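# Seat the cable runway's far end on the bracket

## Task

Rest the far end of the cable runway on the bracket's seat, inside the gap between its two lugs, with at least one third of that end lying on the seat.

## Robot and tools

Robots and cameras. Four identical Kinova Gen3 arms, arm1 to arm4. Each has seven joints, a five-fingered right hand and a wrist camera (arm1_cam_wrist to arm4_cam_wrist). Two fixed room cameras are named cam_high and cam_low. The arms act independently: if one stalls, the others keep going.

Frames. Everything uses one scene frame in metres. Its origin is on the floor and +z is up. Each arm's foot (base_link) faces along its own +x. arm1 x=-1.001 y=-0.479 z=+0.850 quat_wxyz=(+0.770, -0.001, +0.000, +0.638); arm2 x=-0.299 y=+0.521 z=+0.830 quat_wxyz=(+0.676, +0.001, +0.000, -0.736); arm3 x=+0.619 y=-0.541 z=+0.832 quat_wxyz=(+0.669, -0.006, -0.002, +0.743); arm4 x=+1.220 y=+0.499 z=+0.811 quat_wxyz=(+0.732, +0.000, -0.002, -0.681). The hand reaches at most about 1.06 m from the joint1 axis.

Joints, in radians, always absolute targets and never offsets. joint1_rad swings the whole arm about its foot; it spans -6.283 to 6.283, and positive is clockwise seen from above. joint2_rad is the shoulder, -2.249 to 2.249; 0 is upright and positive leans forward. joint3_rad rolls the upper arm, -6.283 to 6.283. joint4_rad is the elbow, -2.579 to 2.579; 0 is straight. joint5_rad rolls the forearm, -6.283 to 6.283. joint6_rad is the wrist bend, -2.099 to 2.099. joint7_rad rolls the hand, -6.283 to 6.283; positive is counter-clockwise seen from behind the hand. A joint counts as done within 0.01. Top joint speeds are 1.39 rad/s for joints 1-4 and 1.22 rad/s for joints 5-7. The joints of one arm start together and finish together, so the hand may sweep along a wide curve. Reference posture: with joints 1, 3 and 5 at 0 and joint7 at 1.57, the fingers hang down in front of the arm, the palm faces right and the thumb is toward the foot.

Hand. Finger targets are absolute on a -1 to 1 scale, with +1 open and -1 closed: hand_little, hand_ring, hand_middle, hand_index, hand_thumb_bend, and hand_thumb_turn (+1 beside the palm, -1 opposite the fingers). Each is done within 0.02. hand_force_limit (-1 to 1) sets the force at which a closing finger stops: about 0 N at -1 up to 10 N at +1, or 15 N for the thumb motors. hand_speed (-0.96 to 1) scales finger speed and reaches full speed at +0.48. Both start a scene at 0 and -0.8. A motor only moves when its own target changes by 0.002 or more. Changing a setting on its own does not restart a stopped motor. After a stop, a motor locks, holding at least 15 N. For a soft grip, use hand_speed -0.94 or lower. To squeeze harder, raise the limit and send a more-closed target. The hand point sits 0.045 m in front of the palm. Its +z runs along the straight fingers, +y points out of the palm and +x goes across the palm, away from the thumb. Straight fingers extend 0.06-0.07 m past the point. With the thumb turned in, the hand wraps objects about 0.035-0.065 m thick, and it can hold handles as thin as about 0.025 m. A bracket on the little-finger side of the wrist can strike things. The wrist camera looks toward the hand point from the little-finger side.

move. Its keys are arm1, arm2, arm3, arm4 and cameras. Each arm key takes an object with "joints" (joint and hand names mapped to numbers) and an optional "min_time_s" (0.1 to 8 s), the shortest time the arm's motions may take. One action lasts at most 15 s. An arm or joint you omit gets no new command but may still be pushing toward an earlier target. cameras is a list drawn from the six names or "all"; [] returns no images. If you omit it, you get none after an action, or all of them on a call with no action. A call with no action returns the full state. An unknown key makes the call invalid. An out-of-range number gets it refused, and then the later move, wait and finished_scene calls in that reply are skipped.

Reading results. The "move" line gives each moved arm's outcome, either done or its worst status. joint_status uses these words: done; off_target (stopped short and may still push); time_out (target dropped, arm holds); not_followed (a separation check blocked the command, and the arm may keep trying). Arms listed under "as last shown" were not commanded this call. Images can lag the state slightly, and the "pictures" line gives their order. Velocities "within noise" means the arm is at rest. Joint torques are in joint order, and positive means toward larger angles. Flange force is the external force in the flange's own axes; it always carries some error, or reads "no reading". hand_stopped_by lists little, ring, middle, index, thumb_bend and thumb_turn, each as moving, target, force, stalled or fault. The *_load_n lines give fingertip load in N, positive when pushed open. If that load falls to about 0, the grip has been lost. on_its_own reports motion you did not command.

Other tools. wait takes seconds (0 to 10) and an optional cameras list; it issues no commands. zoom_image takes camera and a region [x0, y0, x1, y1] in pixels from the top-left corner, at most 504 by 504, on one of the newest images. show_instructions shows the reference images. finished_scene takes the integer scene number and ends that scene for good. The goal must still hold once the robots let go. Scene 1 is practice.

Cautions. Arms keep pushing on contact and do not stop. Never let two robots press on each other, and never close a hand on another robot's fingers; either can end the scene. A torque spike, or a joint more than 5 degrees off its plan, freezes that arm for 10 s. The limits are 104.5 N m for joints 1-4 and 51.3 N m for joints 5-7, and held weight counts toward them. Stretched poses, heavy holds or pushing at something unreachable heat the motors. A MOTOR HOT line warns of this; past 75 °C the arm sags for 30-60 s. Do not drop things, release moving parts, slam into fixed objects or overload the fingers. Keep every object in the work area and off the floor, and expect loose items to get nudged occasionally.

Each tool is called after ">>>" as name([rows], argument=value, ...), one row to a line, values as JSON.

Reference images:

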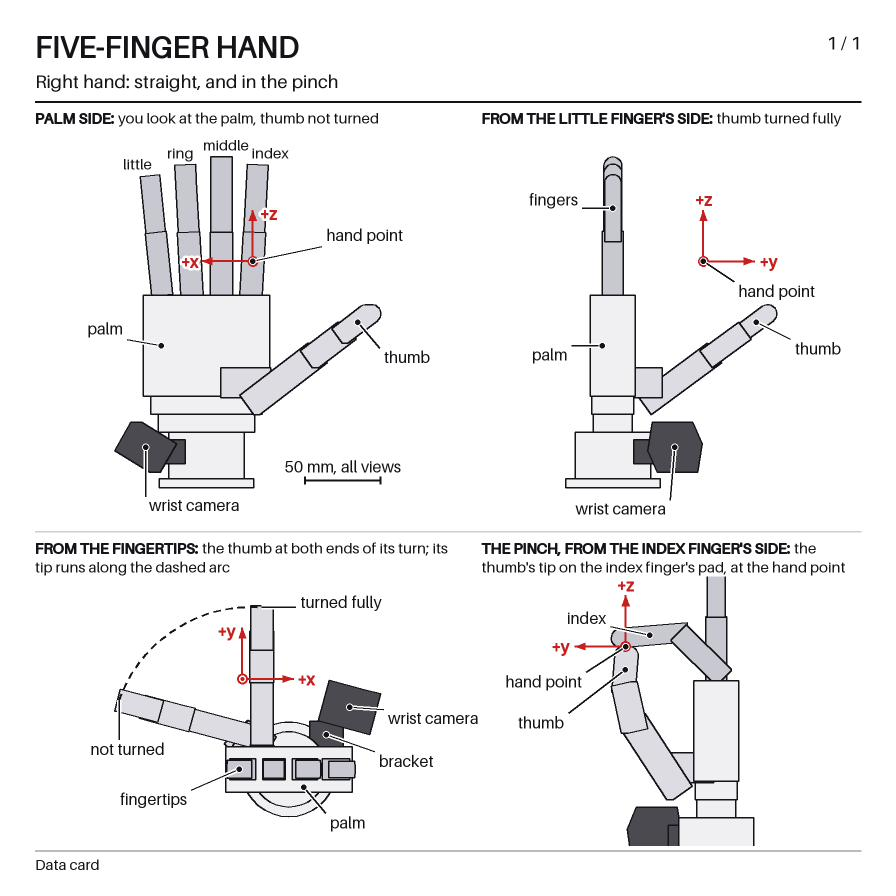

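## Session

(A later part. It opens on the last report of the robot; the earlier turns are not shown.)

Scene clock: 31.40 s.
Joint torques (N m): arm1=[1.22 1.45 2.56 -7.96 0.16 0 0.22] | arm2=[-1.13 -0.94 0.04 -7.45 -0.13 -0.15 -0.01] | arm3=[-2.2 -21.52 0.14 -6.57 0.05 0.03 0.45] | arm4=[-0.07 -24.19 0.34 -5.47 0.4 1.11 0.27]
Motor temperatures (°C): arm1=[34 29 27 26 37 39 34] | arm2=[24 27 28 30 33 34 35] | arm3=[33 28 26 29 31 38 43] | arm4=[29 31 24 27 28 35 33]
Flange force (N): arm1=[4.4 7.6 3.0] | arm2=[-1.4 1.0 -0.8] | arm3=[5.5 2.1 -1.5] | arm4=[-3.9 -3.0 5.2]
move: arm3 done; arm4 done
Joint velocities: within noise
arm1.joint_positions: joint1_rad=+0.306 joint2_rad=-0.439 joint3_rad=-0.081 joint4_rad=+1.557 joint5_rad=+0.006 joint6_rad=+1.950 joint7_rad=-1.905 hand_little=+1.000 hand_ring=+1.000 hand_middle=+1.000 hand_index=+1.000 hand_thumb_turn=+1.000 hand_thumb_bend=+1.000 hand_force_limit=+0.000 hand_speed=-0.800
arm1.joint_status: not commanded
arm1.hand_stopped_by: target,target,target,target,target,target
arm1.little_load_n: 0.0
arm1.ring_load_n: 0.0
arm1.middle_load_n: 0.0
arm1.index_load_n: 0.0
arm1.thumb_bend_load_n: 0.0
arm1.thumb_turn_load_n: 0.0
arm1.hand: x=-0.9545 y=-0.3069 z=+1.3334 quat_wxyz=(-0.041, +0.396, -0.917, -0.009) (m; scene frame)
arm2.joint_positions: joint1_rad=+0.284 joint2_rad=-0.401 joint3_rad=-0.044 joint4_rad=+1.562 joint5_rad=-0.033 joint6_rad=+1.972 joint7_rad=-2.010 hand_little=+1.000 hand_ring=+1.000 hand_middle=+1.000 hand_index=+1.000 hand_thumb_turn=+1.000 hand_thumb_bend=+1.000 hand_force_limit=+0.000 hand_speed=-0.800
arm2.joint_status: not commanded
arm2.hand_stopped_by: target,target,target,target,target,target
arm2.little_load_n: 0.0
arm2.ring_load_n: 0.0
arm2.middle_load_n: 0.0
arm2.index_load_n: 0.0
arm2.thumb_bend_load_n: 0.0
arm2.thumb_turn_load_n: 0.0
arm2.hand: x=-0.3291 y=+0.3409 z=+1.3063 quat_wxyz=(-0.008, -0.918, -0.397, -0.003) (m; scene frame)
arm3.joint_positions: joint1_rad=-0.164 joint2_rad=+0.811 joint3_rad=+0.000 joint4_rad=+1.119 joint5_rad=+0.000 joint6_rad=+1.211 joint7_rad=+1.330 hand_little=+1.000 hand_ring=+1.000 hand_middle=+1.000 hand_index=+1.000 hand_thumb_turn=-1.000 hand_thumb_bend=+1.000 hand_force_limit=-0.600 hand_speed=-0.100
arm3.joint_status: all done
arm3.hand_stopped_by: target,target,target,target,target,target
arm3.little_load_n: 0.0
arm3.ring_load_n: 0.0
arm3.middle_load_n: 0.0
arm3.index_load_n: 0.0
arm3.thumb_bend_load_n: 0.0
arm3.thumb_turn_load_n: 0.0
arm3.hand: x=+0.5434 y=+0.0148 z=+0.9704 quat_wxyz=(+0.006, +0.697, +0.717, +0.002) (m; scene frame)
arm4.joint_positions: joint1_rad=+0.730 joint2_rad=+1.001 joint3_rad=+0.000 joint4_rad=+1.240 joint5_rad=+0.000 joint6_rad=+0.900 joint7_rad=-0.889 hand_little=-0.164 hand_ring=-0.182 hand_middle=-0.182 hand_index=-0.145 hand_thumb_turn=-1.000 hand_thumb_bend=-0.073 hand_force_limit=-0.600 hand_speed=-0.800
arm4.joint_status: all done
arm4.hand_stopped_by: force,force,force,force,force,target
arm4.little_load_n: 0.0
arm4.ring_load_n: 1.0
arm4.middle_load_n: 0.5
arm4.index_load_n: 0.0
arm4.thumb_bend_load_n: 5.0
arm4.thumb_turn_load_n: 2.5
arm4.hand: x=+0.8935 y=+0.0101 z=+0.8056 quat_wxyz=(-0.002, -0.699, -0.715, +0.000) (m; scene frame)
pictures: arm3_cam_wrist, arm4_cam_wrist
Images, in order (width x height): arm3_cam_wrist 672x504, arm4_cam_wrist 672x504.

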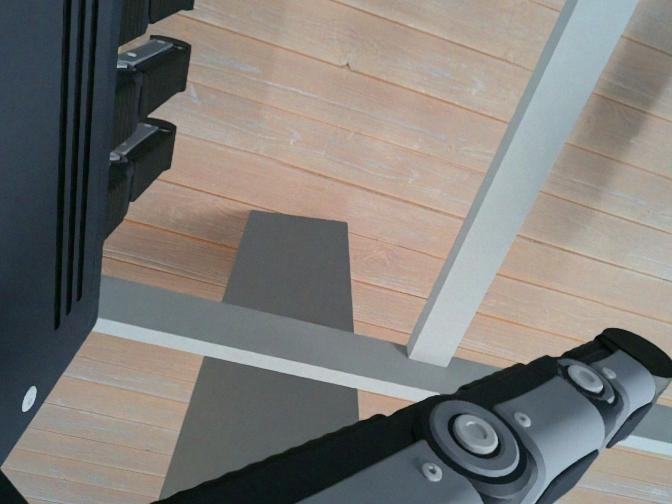

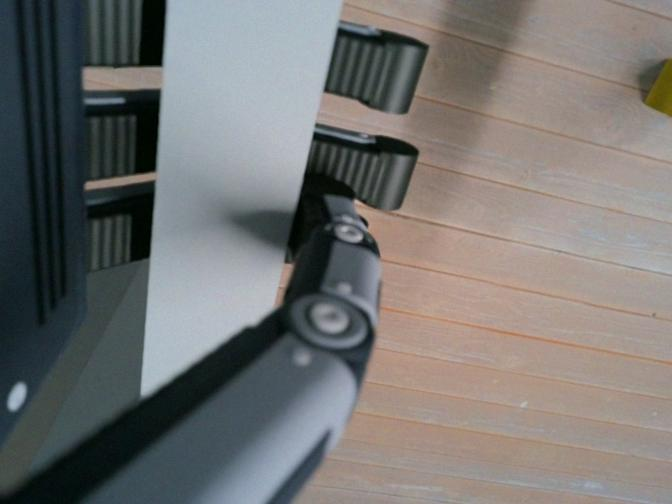

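>>> move(arm3={"joints":{"hand_speed":0,"hand_thumb_turn":1}}, arm4={"joints":{"joint1_rad":0.5502,"joint2_rad":0.8828,"joint4_rad":1.5378,"joint6_rad":0.721,"joint7_rad":-1.0718},"min_time_s":2.3})

>>> move(arm3={"joints":{"joint1_rad":0.9789,"joint2_rad":0.303,"joint4_rad":1.4273,"joint6_rad":1.4113,"joint7_rad":4.0157},"min_time_s":3}, arm4={"joints":{"joint1_rad":0.3284,"joint2_rad":0.8138,"joint4_rad":1.7216,"joint6_rad":0.6062,"joint7_rad":-1.2966},"min_time_s":2.3})

>>> move(arm4={"joints":{"joint1_rad":0.0765,"joint2_rad":0.7829,"joint4_rad":1.7966,"joint6_rad":0.5621,"joint7_rad":-1.5515},"min_time_s":2.3}, cameras=["arm3_cam_wrist", "arm4_cam_wrist", "cam_high", "cam_low"])

>>> zoom_image(camera="cam_high", region=[190, 150, 310, 240])

>>> zoom_image(camera="cam_low", region=[400, 210, 560, 300])

Scene clock: 34.80 s.
Joint torques (N m): arm1=[1.2 1.42 2.59 -7.95 0.21 -0.01 0.19] | arm2=[-1.1 -0.9 0.03 -7.41 -0.17 -0.11 0.01] | arm3=[-2.27 -21.51 0.19 -6.51 0.07 0.06 0.43] | arm4=[-0.44 -25.53 -0.26 -5.79 -0.14 1.07 0.2]
Motor temperatures (°C): arm1=[34 29 27 26 37 39 34] | arm2=[24 27 28 30 33 34 35] | arm3=[33 28 26 29 31 38 43] | arm4=[29 31 24 27 28 35 33]
Flange force (N): arm1=[4.4 7.7 2.9] | arm2=[-1.5 0.9 -0.8] | arm3=[5.7 2.2 -1.5] | arm4=[-3.6 -2.7 12.6]
move: arm3 done; arm4 done
Joint velocities: within noise
arm1, arm2: as last shown
arm1.ring_load_n: -0.5
arm3.joint_positions: joint1_rad=-0.164 joint2_rad=+0.811 joint3_rad=+0.000 joint4_rad=+1.119 joint5_rad=+0.000 joint6_rad=+1.211 joint7_rad=+1.330 hand_little=+1.000 hand_ring=+1.000 hand_middle=+1.000 hand_index=+1.000 hand_thumb_turn=+1.000 hand_thumb_bend=+1.000 hand_force_limit=-0.600 hand_speed=+0.000
arm3.joint_status: all done
arm3.hand_stopped_by: target,target,target,target,target,target
arm3.little_load_n: 0.0
arm3.ring_load_n: 0.0
arm3.middle_load_n: 0.0
arm3.index_load_n: 0.0
arm3.thumb_bend_load_n: -0.5
arm3.thumb_turn_load_n: 0.0
arm3.hand: x=+0.5434 y=+0.0148 z=+0.9704 quat_wxyz=(+0.006, +0.697, +0.717, +0.002) (m; scene frame)
arm4.joint_positions: joint1_rad=+0.550 joint2_rad=+0.883 joint3_rad=+0.000 joint4_rad=+1.538 joint5_rad=+0.000 joint6_rad=+0.721 joint7_rad=-1.072 hand_little=-0.164 hand_ring=-0.182 hand_middle=-0.182 hand_index=-0.145 hand_thumb_turn=-1.000 hand_thumb_bend=-0.072 hand_force_limit=-0.600 hand_speed=-0.800
arm4.joint_status: all done
arm4.hand_stopped_by: force,force,force,force,force,target
arm4.little_load_n: 0.5
arm4.ring_load_n: 1.5
arm4.middle_load_n: 1.5
arm4.index_load_n: 0.5
arm4.thumb_bend_load_n: 9.0
arm4.thumb_turn_load_n: 2.5
arm4.hand: x=+1.0134 y=+0.0083 z=+0.8055 quat_wxyz=(-0.002, -0.700, -0.714, +0.000) (m; scene frame)
pictures: none

Scene clock: 38.17 s.
Joint torques (N m): arm1=[1.19 1.42 2.59 -8 0.21 -0.02 0.23] | arm2=[-1.2 -0.92 -0.02 -7.44 -0.2 -0.11 0.07] | arm3=[-2.25 -14.14 0.12 -7.15 0.11 -0.03 0.44] | arm4=[-0.81 -26.31 -0.65 -5.9 -0.45 0.82 0.14]
Motor temperatures (°C): arm1=[34 29 27 26 37 39 34] | arm2=[24 27 28 30 33 34 35] | arm3=[33 28 26 29 31 38 43] | arm4=[29 31 24 27 28 35 33]
Flange force (N): arm1=[4.5 7.8 3.0] | arm2=[-1.4 1.0 -0.7] | arm3=[-5.3 -0.3 -2.2] | arm4=[-3.7 -2.7 18.2]
move: arm3 done; arm4 done
Joint velocities: within noise
arm1, arm2: as last shown
arm1.ring_load_n: 0.0
arm1.thumb_turn_load_n: 0.5
arm3.joint_positions: joint1_rad=+0.979 joint2_rad=+0.303 joint3_rad=+0.000 joint4_rad=+1.427 joint5_rad=+0.000 joint6_rad=+1.411 joint7_rad=+4.016 hand_little=+1.000 hand_ring=+1.000 hand_middle=+1.000 hand_index=+1.000 hand_thumb_turn=+1.000 hand_thumb_bend=+1.000 hand_force_limit=-0.600 hand_speed=+0.000
arm3.joint_status: all done
arm3.hand_stopped_by: target,target,target,target,target,target
arm3.little_load_n: 0.0
arm3.ring_load_n: 0.0
arm3.middle_load_n: 0.0
arm3.index_load_n: 0.0
arm3.thumb_bend_load_n: 0.0
arm3.thumb_turn_load_n: 0.0
arm3.hand: x=+0.9965 y=-0.2186 z=+1.1494 quat_wxyz=(+0.006, +0.000, +1.000, -0.003) (m; scene frame)
arm4.joint_positions: joint1_rad=+0.328 joint2_rad=+0.814 joint3_rad=+0.000 joint4_rad=+1.722 joint5_rad=+0.000 joint6_rad=+0.606 joint7_rad=-1.297 hand_little=-0.164 hand_ring=-0.182 hand_middle=-0.181 hand_index=-0.145 hand_thumb_turn=-1.000 hand_thumb_bend=-0.071 hand_force_limit=-0.600 hand_speed=-0.800
arm4.joint_status: all done
arm4.hand_stopped_by: force,force,force,force,force,target
arm4.little_load_n: 0.5
arm4.ring_load_n: 2.5
arm4.middle_load_n: 2.5
arm4.index_load_n: 0.0
arm4.thumb_bend_load_n: 12.0
arm4.thumb_turn_load_n: 3.0
arm4.hand: x=+1.1333 y=+0.0067 z=+0.8054 quat_wxyz=(-0.002, -0.701, -0.713, +0.000) (m; scene frame)
pictures: none

Scene clock: 40.77 s.
Joint torques (N m): arm1=[1.17 1.37 2.53 -7.97 0.21 0 0.23] | arm2=[-1.13 -0.78 -0.05 -7.5 -0.18 -0.22 0.06] | arm3=[-2.3 -14.17 0.09 -7.15 0.14 -0.13 0.35] | arm4=[-1.02 -27.74 -1 -6.47 -0.66 0.59 0.05]
Motor temperatures (°C): arm1=[34 29 27 26 37 39 34] | arm2=[24 27 28 30 33 34 35] | arm3=[33 28 26 29 31 38 43] | arm4=[29 31 24 27 28 35 33]
Flange force (N): arm1=[4.3 7.7 2.9] | arm2=[-1.0 0.6 -0.7] | arm3=[-5.7 -0.5 -2.5] | arm4=[-4.0 -2.4 23.1]
move: arm4 done
Joint velocities: within noise
arm1, arm2, arm3: as last shown
arm1.thumb_turn_load_n: 0.0
arm4.joint_positions: joint1_rad=+0.077 joint2_rad=+0.783 joint3_rad=+0.000 joint4_rad=+1.797 joint5_rad=+0.000 joint6_rad=+0.562 joint7_rad=-1.551 hand_little=-0.164 hand_ring=-0.181 hand_middle=-0.181 hand_index=-0.145 hand_thumb_turn=-1.000 hand_thumb_bend=-0.071 hand_force_limit=-0.600 hand_speed=-0.800
arm4.joint_status: all done
arm4.hand_stopped_by: force,force,force,force,force,target
arm4.little_load_n: 1.0
arm4.ring_load_n: 2.5
arm4.middle_load_n: 3.0
arm4.index_load_n: 0.0
arm4.thumb_bend_load_n: 15.0
arm4.thumb_turn_load_n: 3.0
arm4.hand: x=+1.2534 y=+0.0051 z=+0.8074 quat_wxyz=(-0.002, -0.702, -0.712, +0.000) (m; scene frame)
pictures: arm3_cam_wrist, arm4_cam_wrist, cam_high, cam_low
Images, in order (width x height): arm3_cam_wrist 672x504, arm4_cam_wrist 672x504, cam_high 672x504, cam_low 672x504.

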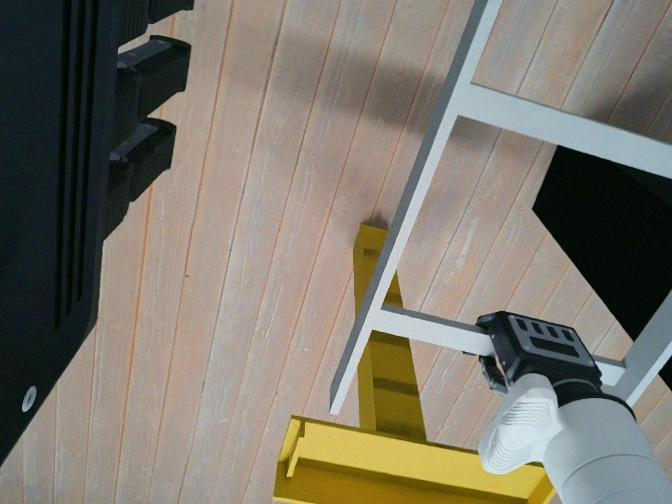

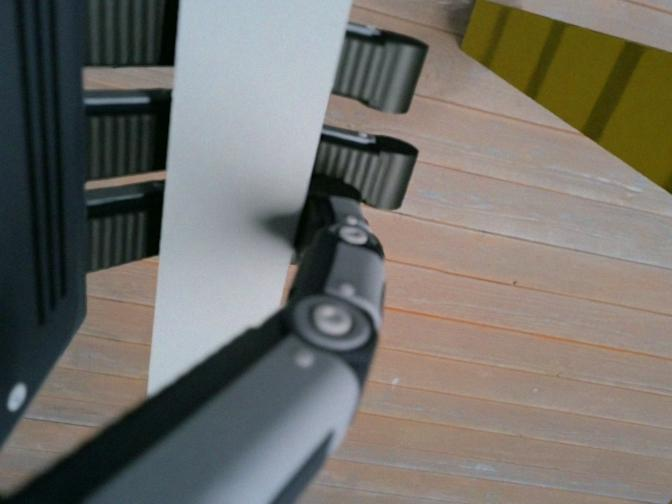

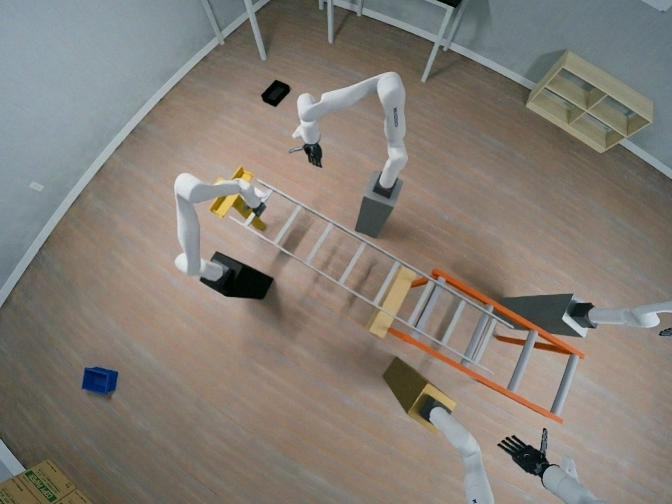

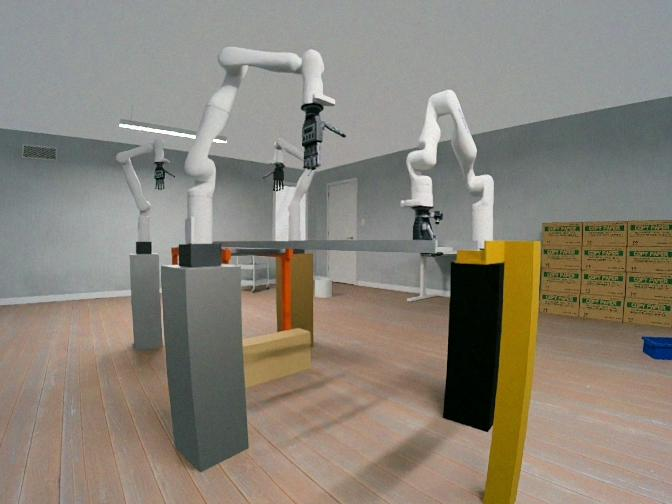

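Scaled by 4.200 from the camera's 672x504 image, which has a finer 960x720 frame.

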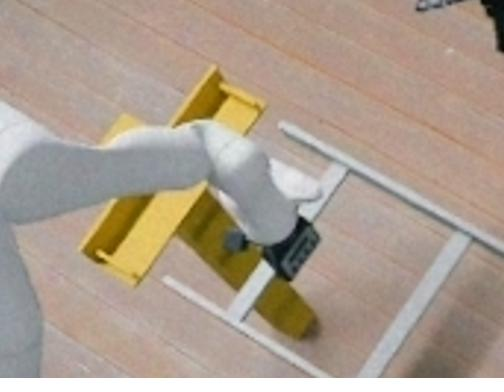

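Scaled by 3.150 from the camera's 672x504 image, which has a finer 960x720 frame.

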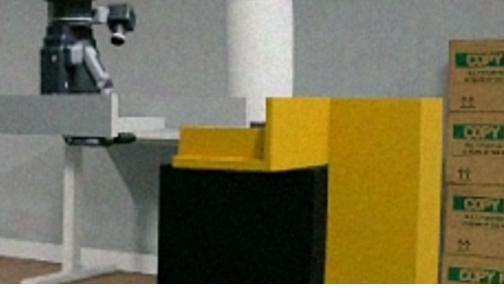

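>>> move(arm4={"joints":{"joint1_rad":-0.1633,"joint2_rad":0.7835,"joint4_rad":1.7796,"joint6_rad":0.5785,"joint7_rad":-1.7923,"hand_thumb_bend":0.03},"min_time_s":2.3}, cameras=["arm3_cam_wrist", "arm4_cam_wrist", "cam_high", "cam_low"])

>>> zoom_image(camera="arm3_cam_wrist", region=[250, 364, 410, 504])

>>> zoom_image(camera="cam_high", region=[190, 150, 310, 240])

>>> zoom_image(camera="cam_low", region=[400, 210, 560, 300])

Scene clock: 47.10 s.
Joint torques (N m): arm1=[1.15 1.45 2.61 -7.94 0.21 0.01 0.21] | arm2=[-1.15 -0.81 0.06 -7.5 -0.3 -0.1 0.08] | arm3=[-2.24 -14.17 0.1 -7.19 0.06 -0.09 0.41] | arm4=[-1.52 -29.6 -1.53 -7.48 -0.68 0.53 0.32]
Motor temperatures (°C): arm1=[34 29 27 26 37 39 34] | arm2=[24 27 28 30 33 34 35] | arm3=[33 28 26 29 31 38 43] | arm4=[29 31 24 27 28 35 33]
Flange force (N): arm1=[4.5 7.9 2.9] | arm2=[-1.2 1.0 -0.4] | arm3=[-5.4 -0.4 -2.3] | arm4=[-4.0 -2.0 26.5]
move: arm4 done
Joint velocities: within noise
arm1, arm2, arm3: as last shown
arm2.middle_load_n: 0.5
arm2.thumb_bend_load_n: -0.5
arm4.joint_positions: joint1_rad=-0.163 joint2_rad=+0.784 joint3_rad=+0.000 joint4_rad=+1.780 joint5_rad=+0.000 joint6_rad=+0.579 joint7_rad=-1.792 hand_little=-0.164 hand_ring=-0.181 hand_middle=-0.181 hand_index=-0.145 hand_thumb_turn=-1.000 hand_thumb_bend=+0.030 hand_force_limit=-0.600 hand_speed=-0.800
arm4.joint_status: all done
arm4.hand_stopped_by: force,force,force,force,target,target
arm4.little_load_n: 1.0
arm4.ring_load_n: 9.5
arm4.middle_load_n: 6.5
arm4.index_load_n: 0.0
arm4.thumb_bend_load_n: 0.0
arm4.thumb_turn_load_n: 0.0
arm4.hand: x=+1.3654 y=+0.0075 z=+0.8103 quat_wxyz=(-0.002, -0.702, -0.712, +0.000) (m; scene frame)
pictures: arm3_cam_wrist, arm4_cam_wrist, cam_high, cam_low
Images, in order (width x height): arm3_cam_wrist 672x504, arm4_cam_wrist 672x504, cam_high 672x504, cam_low 672x504.

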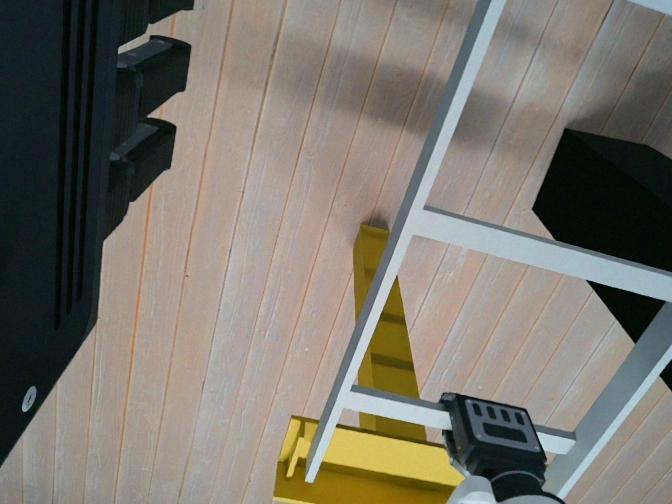

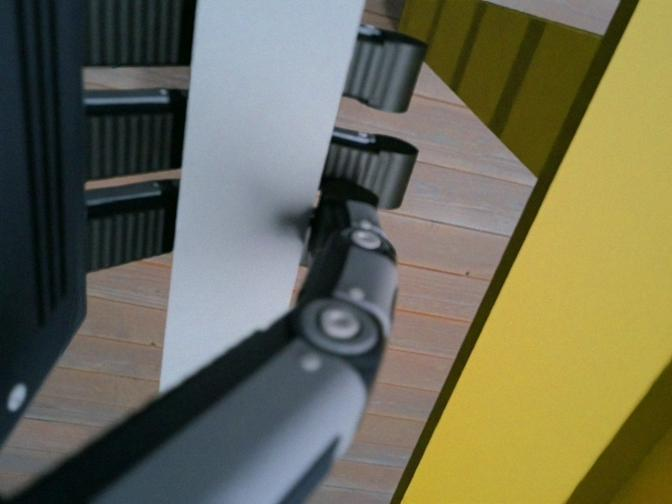

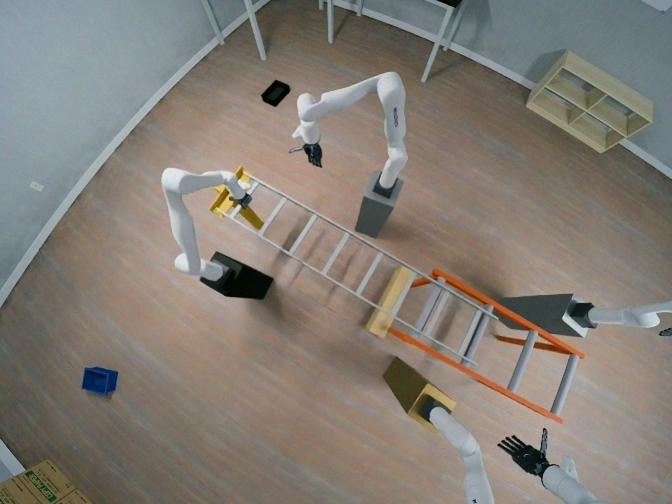

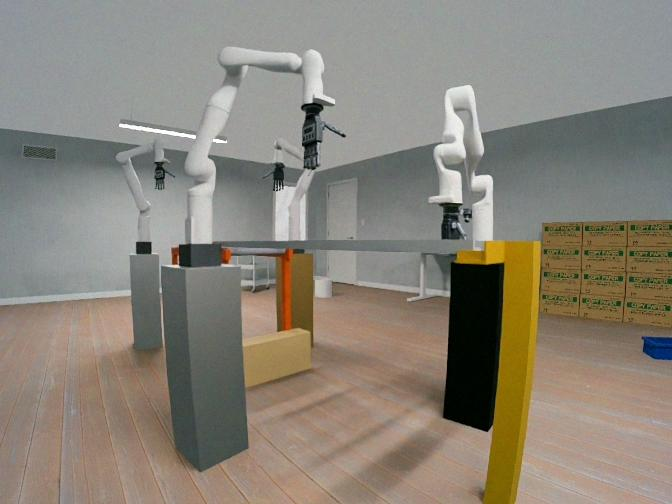

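Scaled by 3.150 from the camera's 672x504 image, which has a finer 960x720 frame.

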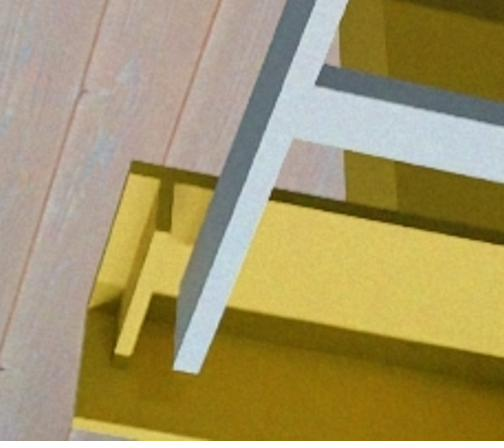

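Scaled by 4.200 from the camera's 672x504 image, which has a finer 960x720 frame.

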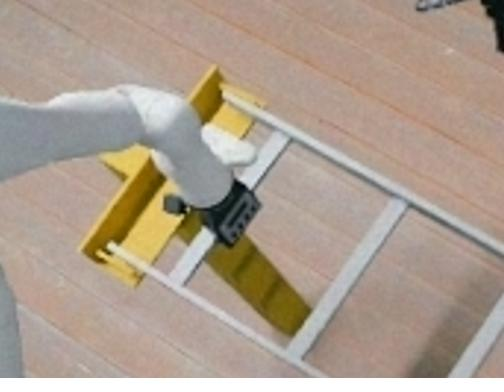

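Scaled by 3.150 from the camera's 672x504 image, which has a finer 960x720 frame.

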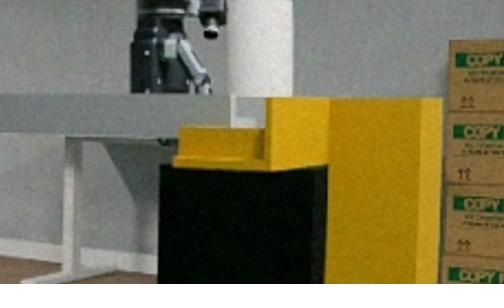

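>>> move(arm4={"joints":{"joint1_rad":-0.1758,"joint2_rad":0.7851,"joint4_rad":1.7755,"joint6_rad":0.581,"joint7_rad":-1.8048},"min_time_s":0.9})

>>> move(arm4={"joints":{"joint2_rad":0.8431,"joint4_rad":1.78,"joint6_rad":0.5185},"min_time_s":2.6}, cameras=["arm3_cam_wrist", "cam_low", "cam_high"])

>>> zoom_image(camera="arm3_cam_wrist", region=[250, 364, 410, 504])

>>> zoom_image(camera="cam_low", region=[400, 210, 560, 300])

Scene clock: 53.20 s.
Joint torques (N m): arm1=[1.22 1.43 2.56 -8 0.19 0.02 0.21] | arm2=[-1.23 -0.91 0.09 -7.49 -0.23 -0.11 0.08] | arm3=[-2.25 -14.17 0 -7.11 0.12 -0.19 0.44] | arm4=[-1.37 -29.95 -1.38 -7.8 -0.67 0.35 0.33]
Motor temperatures (°C): arm1=[34 29 27 26 37 39 34] | arm2=[24 27 28 30 33 34 35] | arm3=[33 28 26 29 31 38 43] | arm4=[29 32 24 27 28 35 33]
Flange force (N): arm1=[4.4 7.6 3.2] | arm2=[-1.3 1.2 -0.5] | arm3=[-5.7 -0.2 -2.8] | arm4=[-3.7 -1.7 26.7]
move: arm4 done
Joint velocities: within noise
arm1, arm2, arm3: as last shown
arm2.middle_load_n: 0.0
arm2.thumb_bend_load_n: 0.0
arm4.joint_positions: joint1_rad=-0.176 joint2_rad=+0.785 joint3_rad=+0.000 joint4_rad=+1.776 joint5_rad=+0.000 joint6_rad=+0.581 joint7_rad=-1.805 hand_little=-0.164 hand_ring=-0.181 hand_middle=-0.181 hand_index=-0.145 hand_thumb_turn=-1.000 hand_thumb_bend=+0.030 hand_force_limit=-0.600 hand_speed=-0.800
arm4.joint_status: all done
arm4.hand_stopped_by: force,force,force,force,target,target
arm4.little_load_n: 1.0
arm4.ring_load_n: 9.5
arm4.middle_load_n: 6.5
arm4.index_load_n: 0.0
arm4.thumb_bend_load_n: 0.0
arm4.thumb_turn_load_n: 0.0
arm4.hand: x=+1.3714 y=+0.0075 z=+0.8103 quat_wxyz=(-0.002, -0.702, -0.712, +0.000) (m; scene frame)
pictures: none

Scene clock: 56.10 s.
Joint torques (N m): arm1=[1.18 1.44 2.6 -7.93 0.22 0.02 0.23] | arm2=[-1.14 -0.81 0.02 -7.44 -0.16 -0.07 0.02] | arm3=[-2.14 -14.15 0.06 -7.12 0.11 -0.15 0.42] | arm4=[-1.24 -18.68 -0.69 -3.67 0.04 0.15 0.25]
Motor temperatures (°C): arm1=[34 29 27 26 37 39 34] | arm2=[24 27 28 30 33 34 35] | arm3=[33 28 26 29 31 38 43] | arm4=[29 32 24 27 28 35 33]
Flange force (N): arm1=[4.4 7.9 2.9] | arm2=[-1.3 0.9 -0.5] | arm3=[-5.4 -0.1 -2.7] | arm4=[-2.1 -1.9 1.8]
move: arm4 done
Joint velocities: within noise
arm1, arm2, arm3: as last shown
arm2.thumb_bend_load_n: -0.5
arm4.joint_positions: joint1_rad=-0.176 joint2_rad=+0.843 joint3_rad=+0.000 joint4_rad=+1.780 joint5_rad=+0.000 joint6_rad=+0.518 joint7_rad=-1.805 hand_little=-0.164 hand_ring=-0.182 hand_middle=-0.182 hand_index=-0.145 hand_thumb_turn=-1.000 hand_thumb_bend=+0.030 hand_force_limit=-0.600 hand_speed=-0.800
arm4.joint_status: all done
arm4.hand_stopped_by: force,force,force,force,target,target
arm4.little_load_n: 0.5
arm4.ring_load_n: 0.5
arm4.middle_load_n: 0.0
arm4.index_load_n: 0.0
arm4.thumb_bend_load_n: 0.0
arm4.thumb_turn_load_n: 0.0
arm4.hand: x=+1.3715 y=+0.0074 z=+0.7823 quat_wxyz=(-0.002, -0.702, -0.712, +0.000) (m; scene frame)
pictures: arm3_cam_wrist, cam_high, cam_low
Images, in order (width x height): arm3_cam_wrist 672x504, cam_high 672x504, cam_low 672x504.

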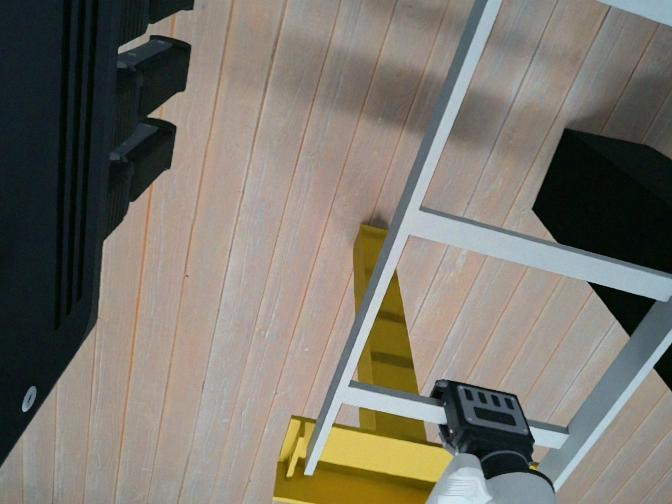

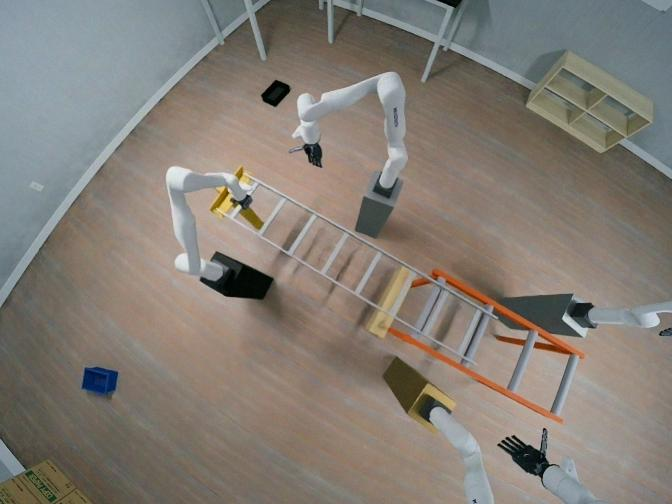

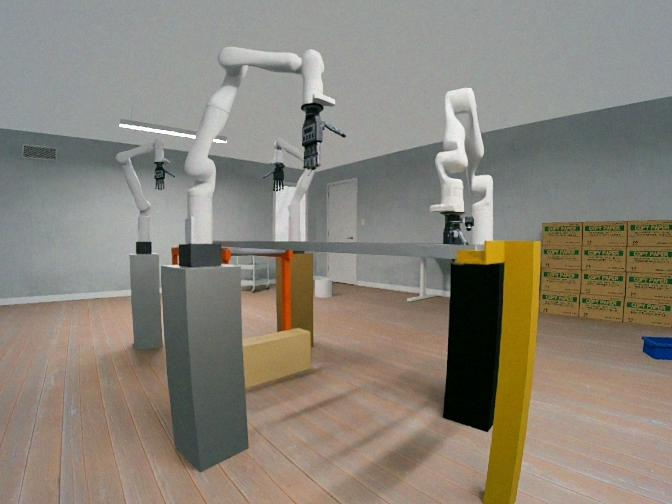

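Scaled by 3.150 from the camera's 672x504 image, which has a finer 960x720 frame.

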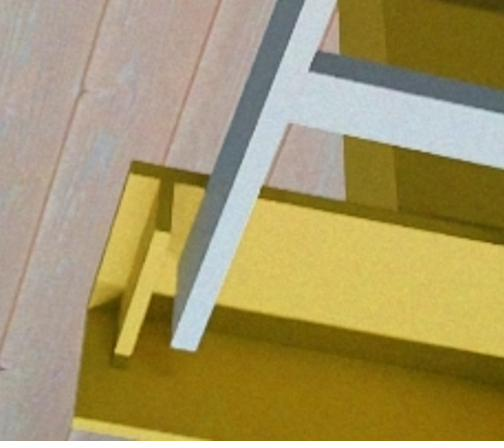

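Scaled by 3.150 from the camera's 672x504 image, which has a finer 960x720 frame.

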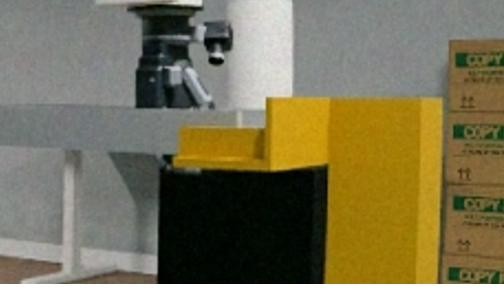

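>>> move(arm4={"joints":{"hand_speed":-0.2,"hand_thumb_bend":1,"hand_little":1,"hand_ring":1,"hand_middle":1,"hand_index":1}})

>>> move(arm4={"joints":{"joint2_rad":0.6449,"joint4_rad":1.7346,"joint6_rad":0.7621},"min_time_s":1.5})

>>> move(arm4={"joints":{"joint2_rad":0.35,"joint4_rad":1.6724,"joint6_rad":1.1192},"min_time_s":1.4}, cameras=["arm3_cam_wrist", "arm4_cam_wrist", "cam_high"])

>>> zoom_image(camera="arm3_cam_wrist", region=[250, 364, 600, 504])

>>> zoom_image(camera="cam_high", region=[190, 150, 310, 240])

Scene clock: 58.57 s.
Joint torques (N m): arm1=[1.2 1.43 2.58 -7.96 0.19 -0.03 0.22] | arm2=[-1.18 -0.95 -0.1 -7.55 -0.24 -0.15 0.02] | arm3=[-2.31 -14.22 0.06 -7.12 0.14 -0.08 0.36] | arm4=[-1.18 -18.75 -0.81 -3.71 -0.03 0.16 0.31]
Motor temperatures (°C): arm1=[34 29 27 26 37 39 34] | arm2=[24 27 28 30 33 34 35] | arm3=[33 28 26 29 31 38 43] | arm4=[29 32 24 27 28 35 33]
Flange force (N): arm1=[4.5 7.8 2.9] | arm2=[-1.6 0.4 -0.4] | arm3=[-5.8 -0.4 -2.4] | arm4=[-2.0 -1.6 2.0]
move: arm4 done
Joint velocities: within noise
arm1, arm2, arm3: as last shown
arm2.thumb_bend_load_n: 0.0
arm3.middle_load_n: -0.5
arm4.joint_positions: joint1_rad=-0.176 joint2_rad=+0.843 joint3_rad=+0.000 joint4_rad=+1.780 joint5_rad=+0.000 joint6_rad=+0.518 joint7_rad=-1.805 hand_little=+1.000 hand_ring=+1.000 hand_middle=+1.000 hand_index=+1.000 hand_thumb_turn=-1.000 hand_thumb_bend=+1.000 hand_force_limit=-0.600 hand_speed=-0.200
arm4.joint_status: all done
arm4.hand_stopped_by: target,target,target,target,target,target
arm4.little_load_n: 0.0
arm4.ring_load_n: 0.0
arm4.middle_load_n: 0.0
arm4.index_load_n: 0.0
arm4.thumb_bend_load_n: 0.0
arm4.thumb_turn_load_n: 0.0
arm4.hand: x=+1.3715 y=+0.0074 z=+0.7823 quat_wxyz=(-0.002, -0.702, -0.712, +0.000) (m; scene frame)
pictures: none

Scene clock: 60.40 s.
Joint torques (N m): arm1=[1.19 1.4 2.55 -7.97 0.2 -0.04 0.23] | arm2=[-1.14 -0.91 0.03 -7.5 -0.21 -0.12 0.02] | arm3=[-2.27 -14.17 0.2 -7.23 0.13 -0.11 0.41] | arm4=[-1.21 -17.56 -0.8 -5.23 -0.04 0.1 0.33]
Motor temperatures (°C): arm1=[34 29 27 26 37 39 34] | arm2=[24 27 28 30 33 34 35] | arm3=[33 28 26 29 31 38 43] | arm4=[29 32 24 27 28 35 33]
Flange force (N): arm1=[4.4 7.7 2.9] | arm2=[-1.4 0.9 -0.5] | arm3=[-5.3 -0.5 -2.2] | arm4=[-2.6 -1.5 1.4]
move: arm4 done
Joint velocities: within noise
arm1.joint_positions: joint1_rad=+0.306 joint2_rad=-0.439 joint3_rad=-0.081 joint4_rad=+1.557 joint5_rad=+0.006 joint6_rad=+1.950 joint7_rad=-1.905 hand_little=+1.000 hand_ring=+1.000 hand_middle=+1.000 hand_index=+1.000 hand_thumb_turn=+1.000 hand_thumb_bend=+1.000 hand_force_limit=+0.000 hand_speed=-0.800
arm1.joint_status: not commanded
arm1.hand_stopped_by: target,target,target,target,target,target
arm1.little_load_n: 0.0
arm1.ring_load_n: 0.0
arm1.middle_load_n: 0.0
arm1.index_load_n: 0.0
arm1.thumb_bend_load_n: 0.0
arm1.thumb_turn_load_n: 0.0
arm1.hand: x=-0.9545 y=-0.3069 z=+1.3334 quat_wxyz=(-0.041, +0.396, -0.917, -0.009) (m; scene frame)
arm2.joint_positions: joint1_rad=+0.284 joint2_rad=-0.401 joint3_rad=-0.044 joint4_rad=+1.562 joint5_rad=-0.033 joint6_rad=+1.972 joint7_rad=-2.010 hand_little=+1.000 hand_ring=+1.000 hand_middle=+1.000 hand_index=+1.000 hand_thumb_turn=+1.000 hand_thumb_bend=+1.000 hand_force_limit=+0.000 hand_speed=-0.800
arm2.joint_status: not commanded
arm2.hand_stopped_by: target,target,target,target,target,target
arm2.little_load_n: 0.0
arm2.ring_load_n: 0.0
arm2.middle_load_n: 0.0
arm2.index_load_n: 0.0
arm2.thumb_bend_load_n: 0.0
arm2.thumb_turn_load_n: 0.0
arm2.hand: x=-0.3291 y=+0.3409 z=+1.3063 quat_wxyz=(-0.008, -0.918, -0.397, -0.003) (m; scene frame)
arm3: as last shown
arm3.middle_load_n: 0.0
arm3.index_load_n: -0.5
arm4.joint_positions: joint1_rad=-0.176 joint2_rad=+0.645 joint3_rad=+0.000 joint4_rad=+1.735 joint5_rad=+0.000 joint6_rad=+0.762 joint7_rad=-1.805 hand_little=+1.000 hand_ring=+1.000 hand_middle=+1.000 hand_index=+1.000 hand_thumb_turn=-1.000 hand_thumb_bend=+1.000 hand_force_limit=-0.600 hand_speed=-0.200
arm4.joint_status: all done
arm4.hand_stopped_by: target,target,target,target,target,target
arm4.little_load_n: 0.0
arm4.ring_load_n: 0.0
arm4.middle_load_n: 0.0
arm4.index_load_n: 0.0
arm4.thumb_bend_load_n: 0.0
arm4.thumb_turn_load_n: 0.0
arm4.hand: x=+1.3712 y=+0.0076 z=+0.8843 quat_wxyz=(-0.002, -0.702, -0.712, +0.000) (m; scene frame)
pictures: none

Scene clock: 62.13 s.
Joint torques (N m): arm1=[1.18 1.43 2.56 -7.97 0.21 0.04 0.2] | arm2=[-1.08 -0.84 0.06 -7.38 -0.21 -0.18 0.05] | arm3=[-2.14 -14.1 0.06 -7.22 0.15 -0.12 0.42] | arm4=[-1.14 -14.26 -0.91 -6.91 0.01 0.18 0.24]
Motor temperatures (°C): arm1=[34 29 27 26 37 39 34] | arm2=[24 27 28 30 33 34 35] | arm3=[33 28 26 29 31 38 43] | arm4=[29 32 24 27 28 35 33]
Flange force (N): arm1=[4.4 7.7 3.1] | arm2=[-1.2 1.0 -1.1] | arm3=[-5.1 -0.4 -2.4] | arm4=[-2.7 -1.8 0.7]
move: arm4 done
Joint velocities: within noise
arm1, arm2, arm3: as last shown
arm1.thumb_bend_load_n: -0.5
arm3.index_load_n: 0.0
arm4.joint_positions: joint1_rad=-0.176 joint2_rad=+0.350 joint3_rad=+0.000 joint4_rad=+1.672 joint5_rad=+0.000 joint6_rad=+1.119 joint7_rad=-1.805 hand_little=+1.000 hand_ring=+1.000 hand_middle=+1.000 hand_index=+1.000 hand_thumb_turn=-1.000 hand_thumb_bend=+1.000 hand_force_limit=-0.600 hand_speed=-0.200
arm4.joint_status: all done
arm4.hand_stopped_by: target,target,target,target,target,target
arm4.little_load_n: 0.0
arm4.ring_load_n: 0.0
arm4.middle_load_n: 0.0
arm4.index_load_n: 0.0
arm4.thumb_bend_load_n: 0.0
arm4.thumb_turn_load_n: 0.0
arm4.hand: x=+1.3603 y=+0.0495 z=+1.0334 quat_wxyz=(-0.002, -0.702, -0.712, +0.000) (m; scene frame)
pictures: arm3_cam_wrist, arm4_cam_wrist, cam_high
Images, in order (width x height): arm3_cam_wrist 672x504, arm4_cam_wrist 672x504, cam_high 672x504.

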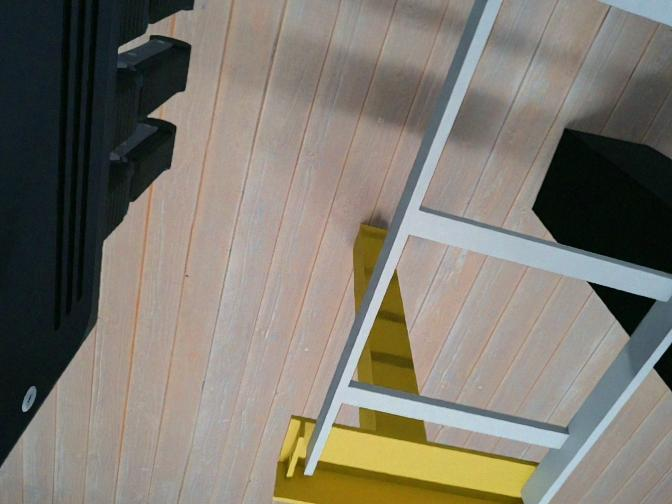

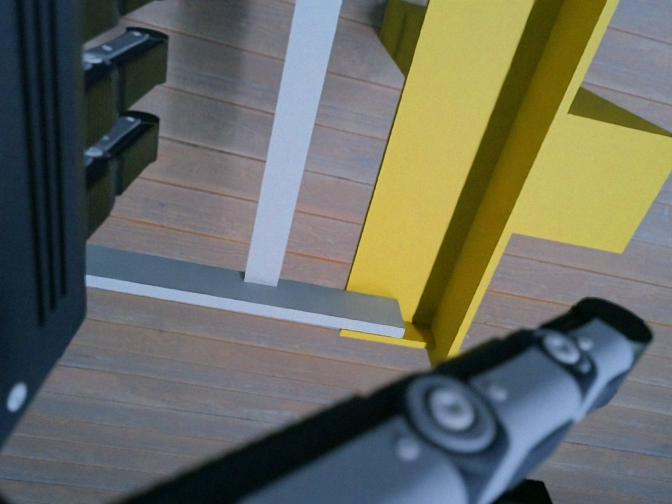

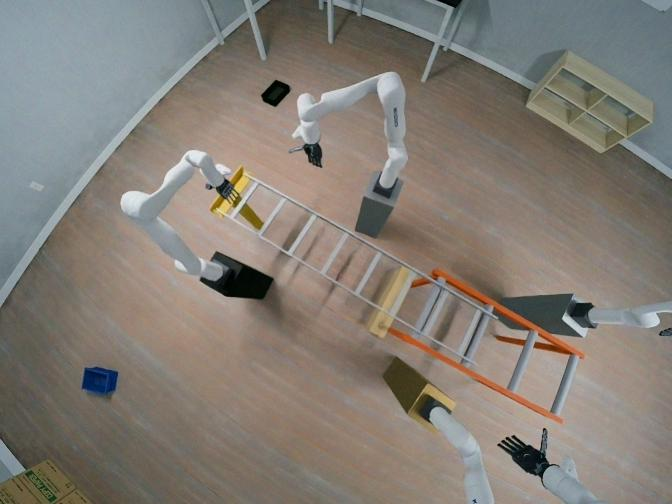

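Scaled by 1.440 from the camera's 672x504 image, which has a finer 960x720 frame.

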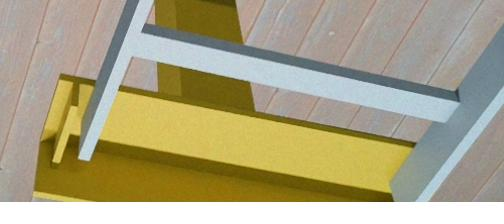

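Scaled by 4.200 from the camera's 672x504 image, which has a finer 960x720 frame.

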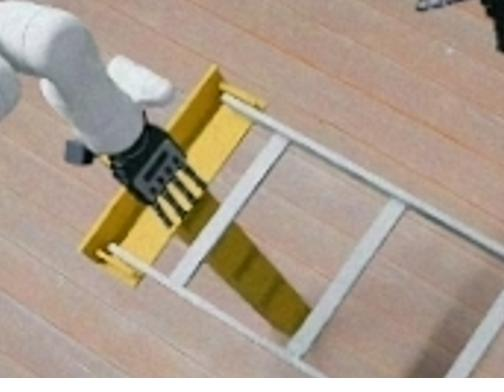

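>>> finished_scene(scene=3)

The scene is finished: the task was done.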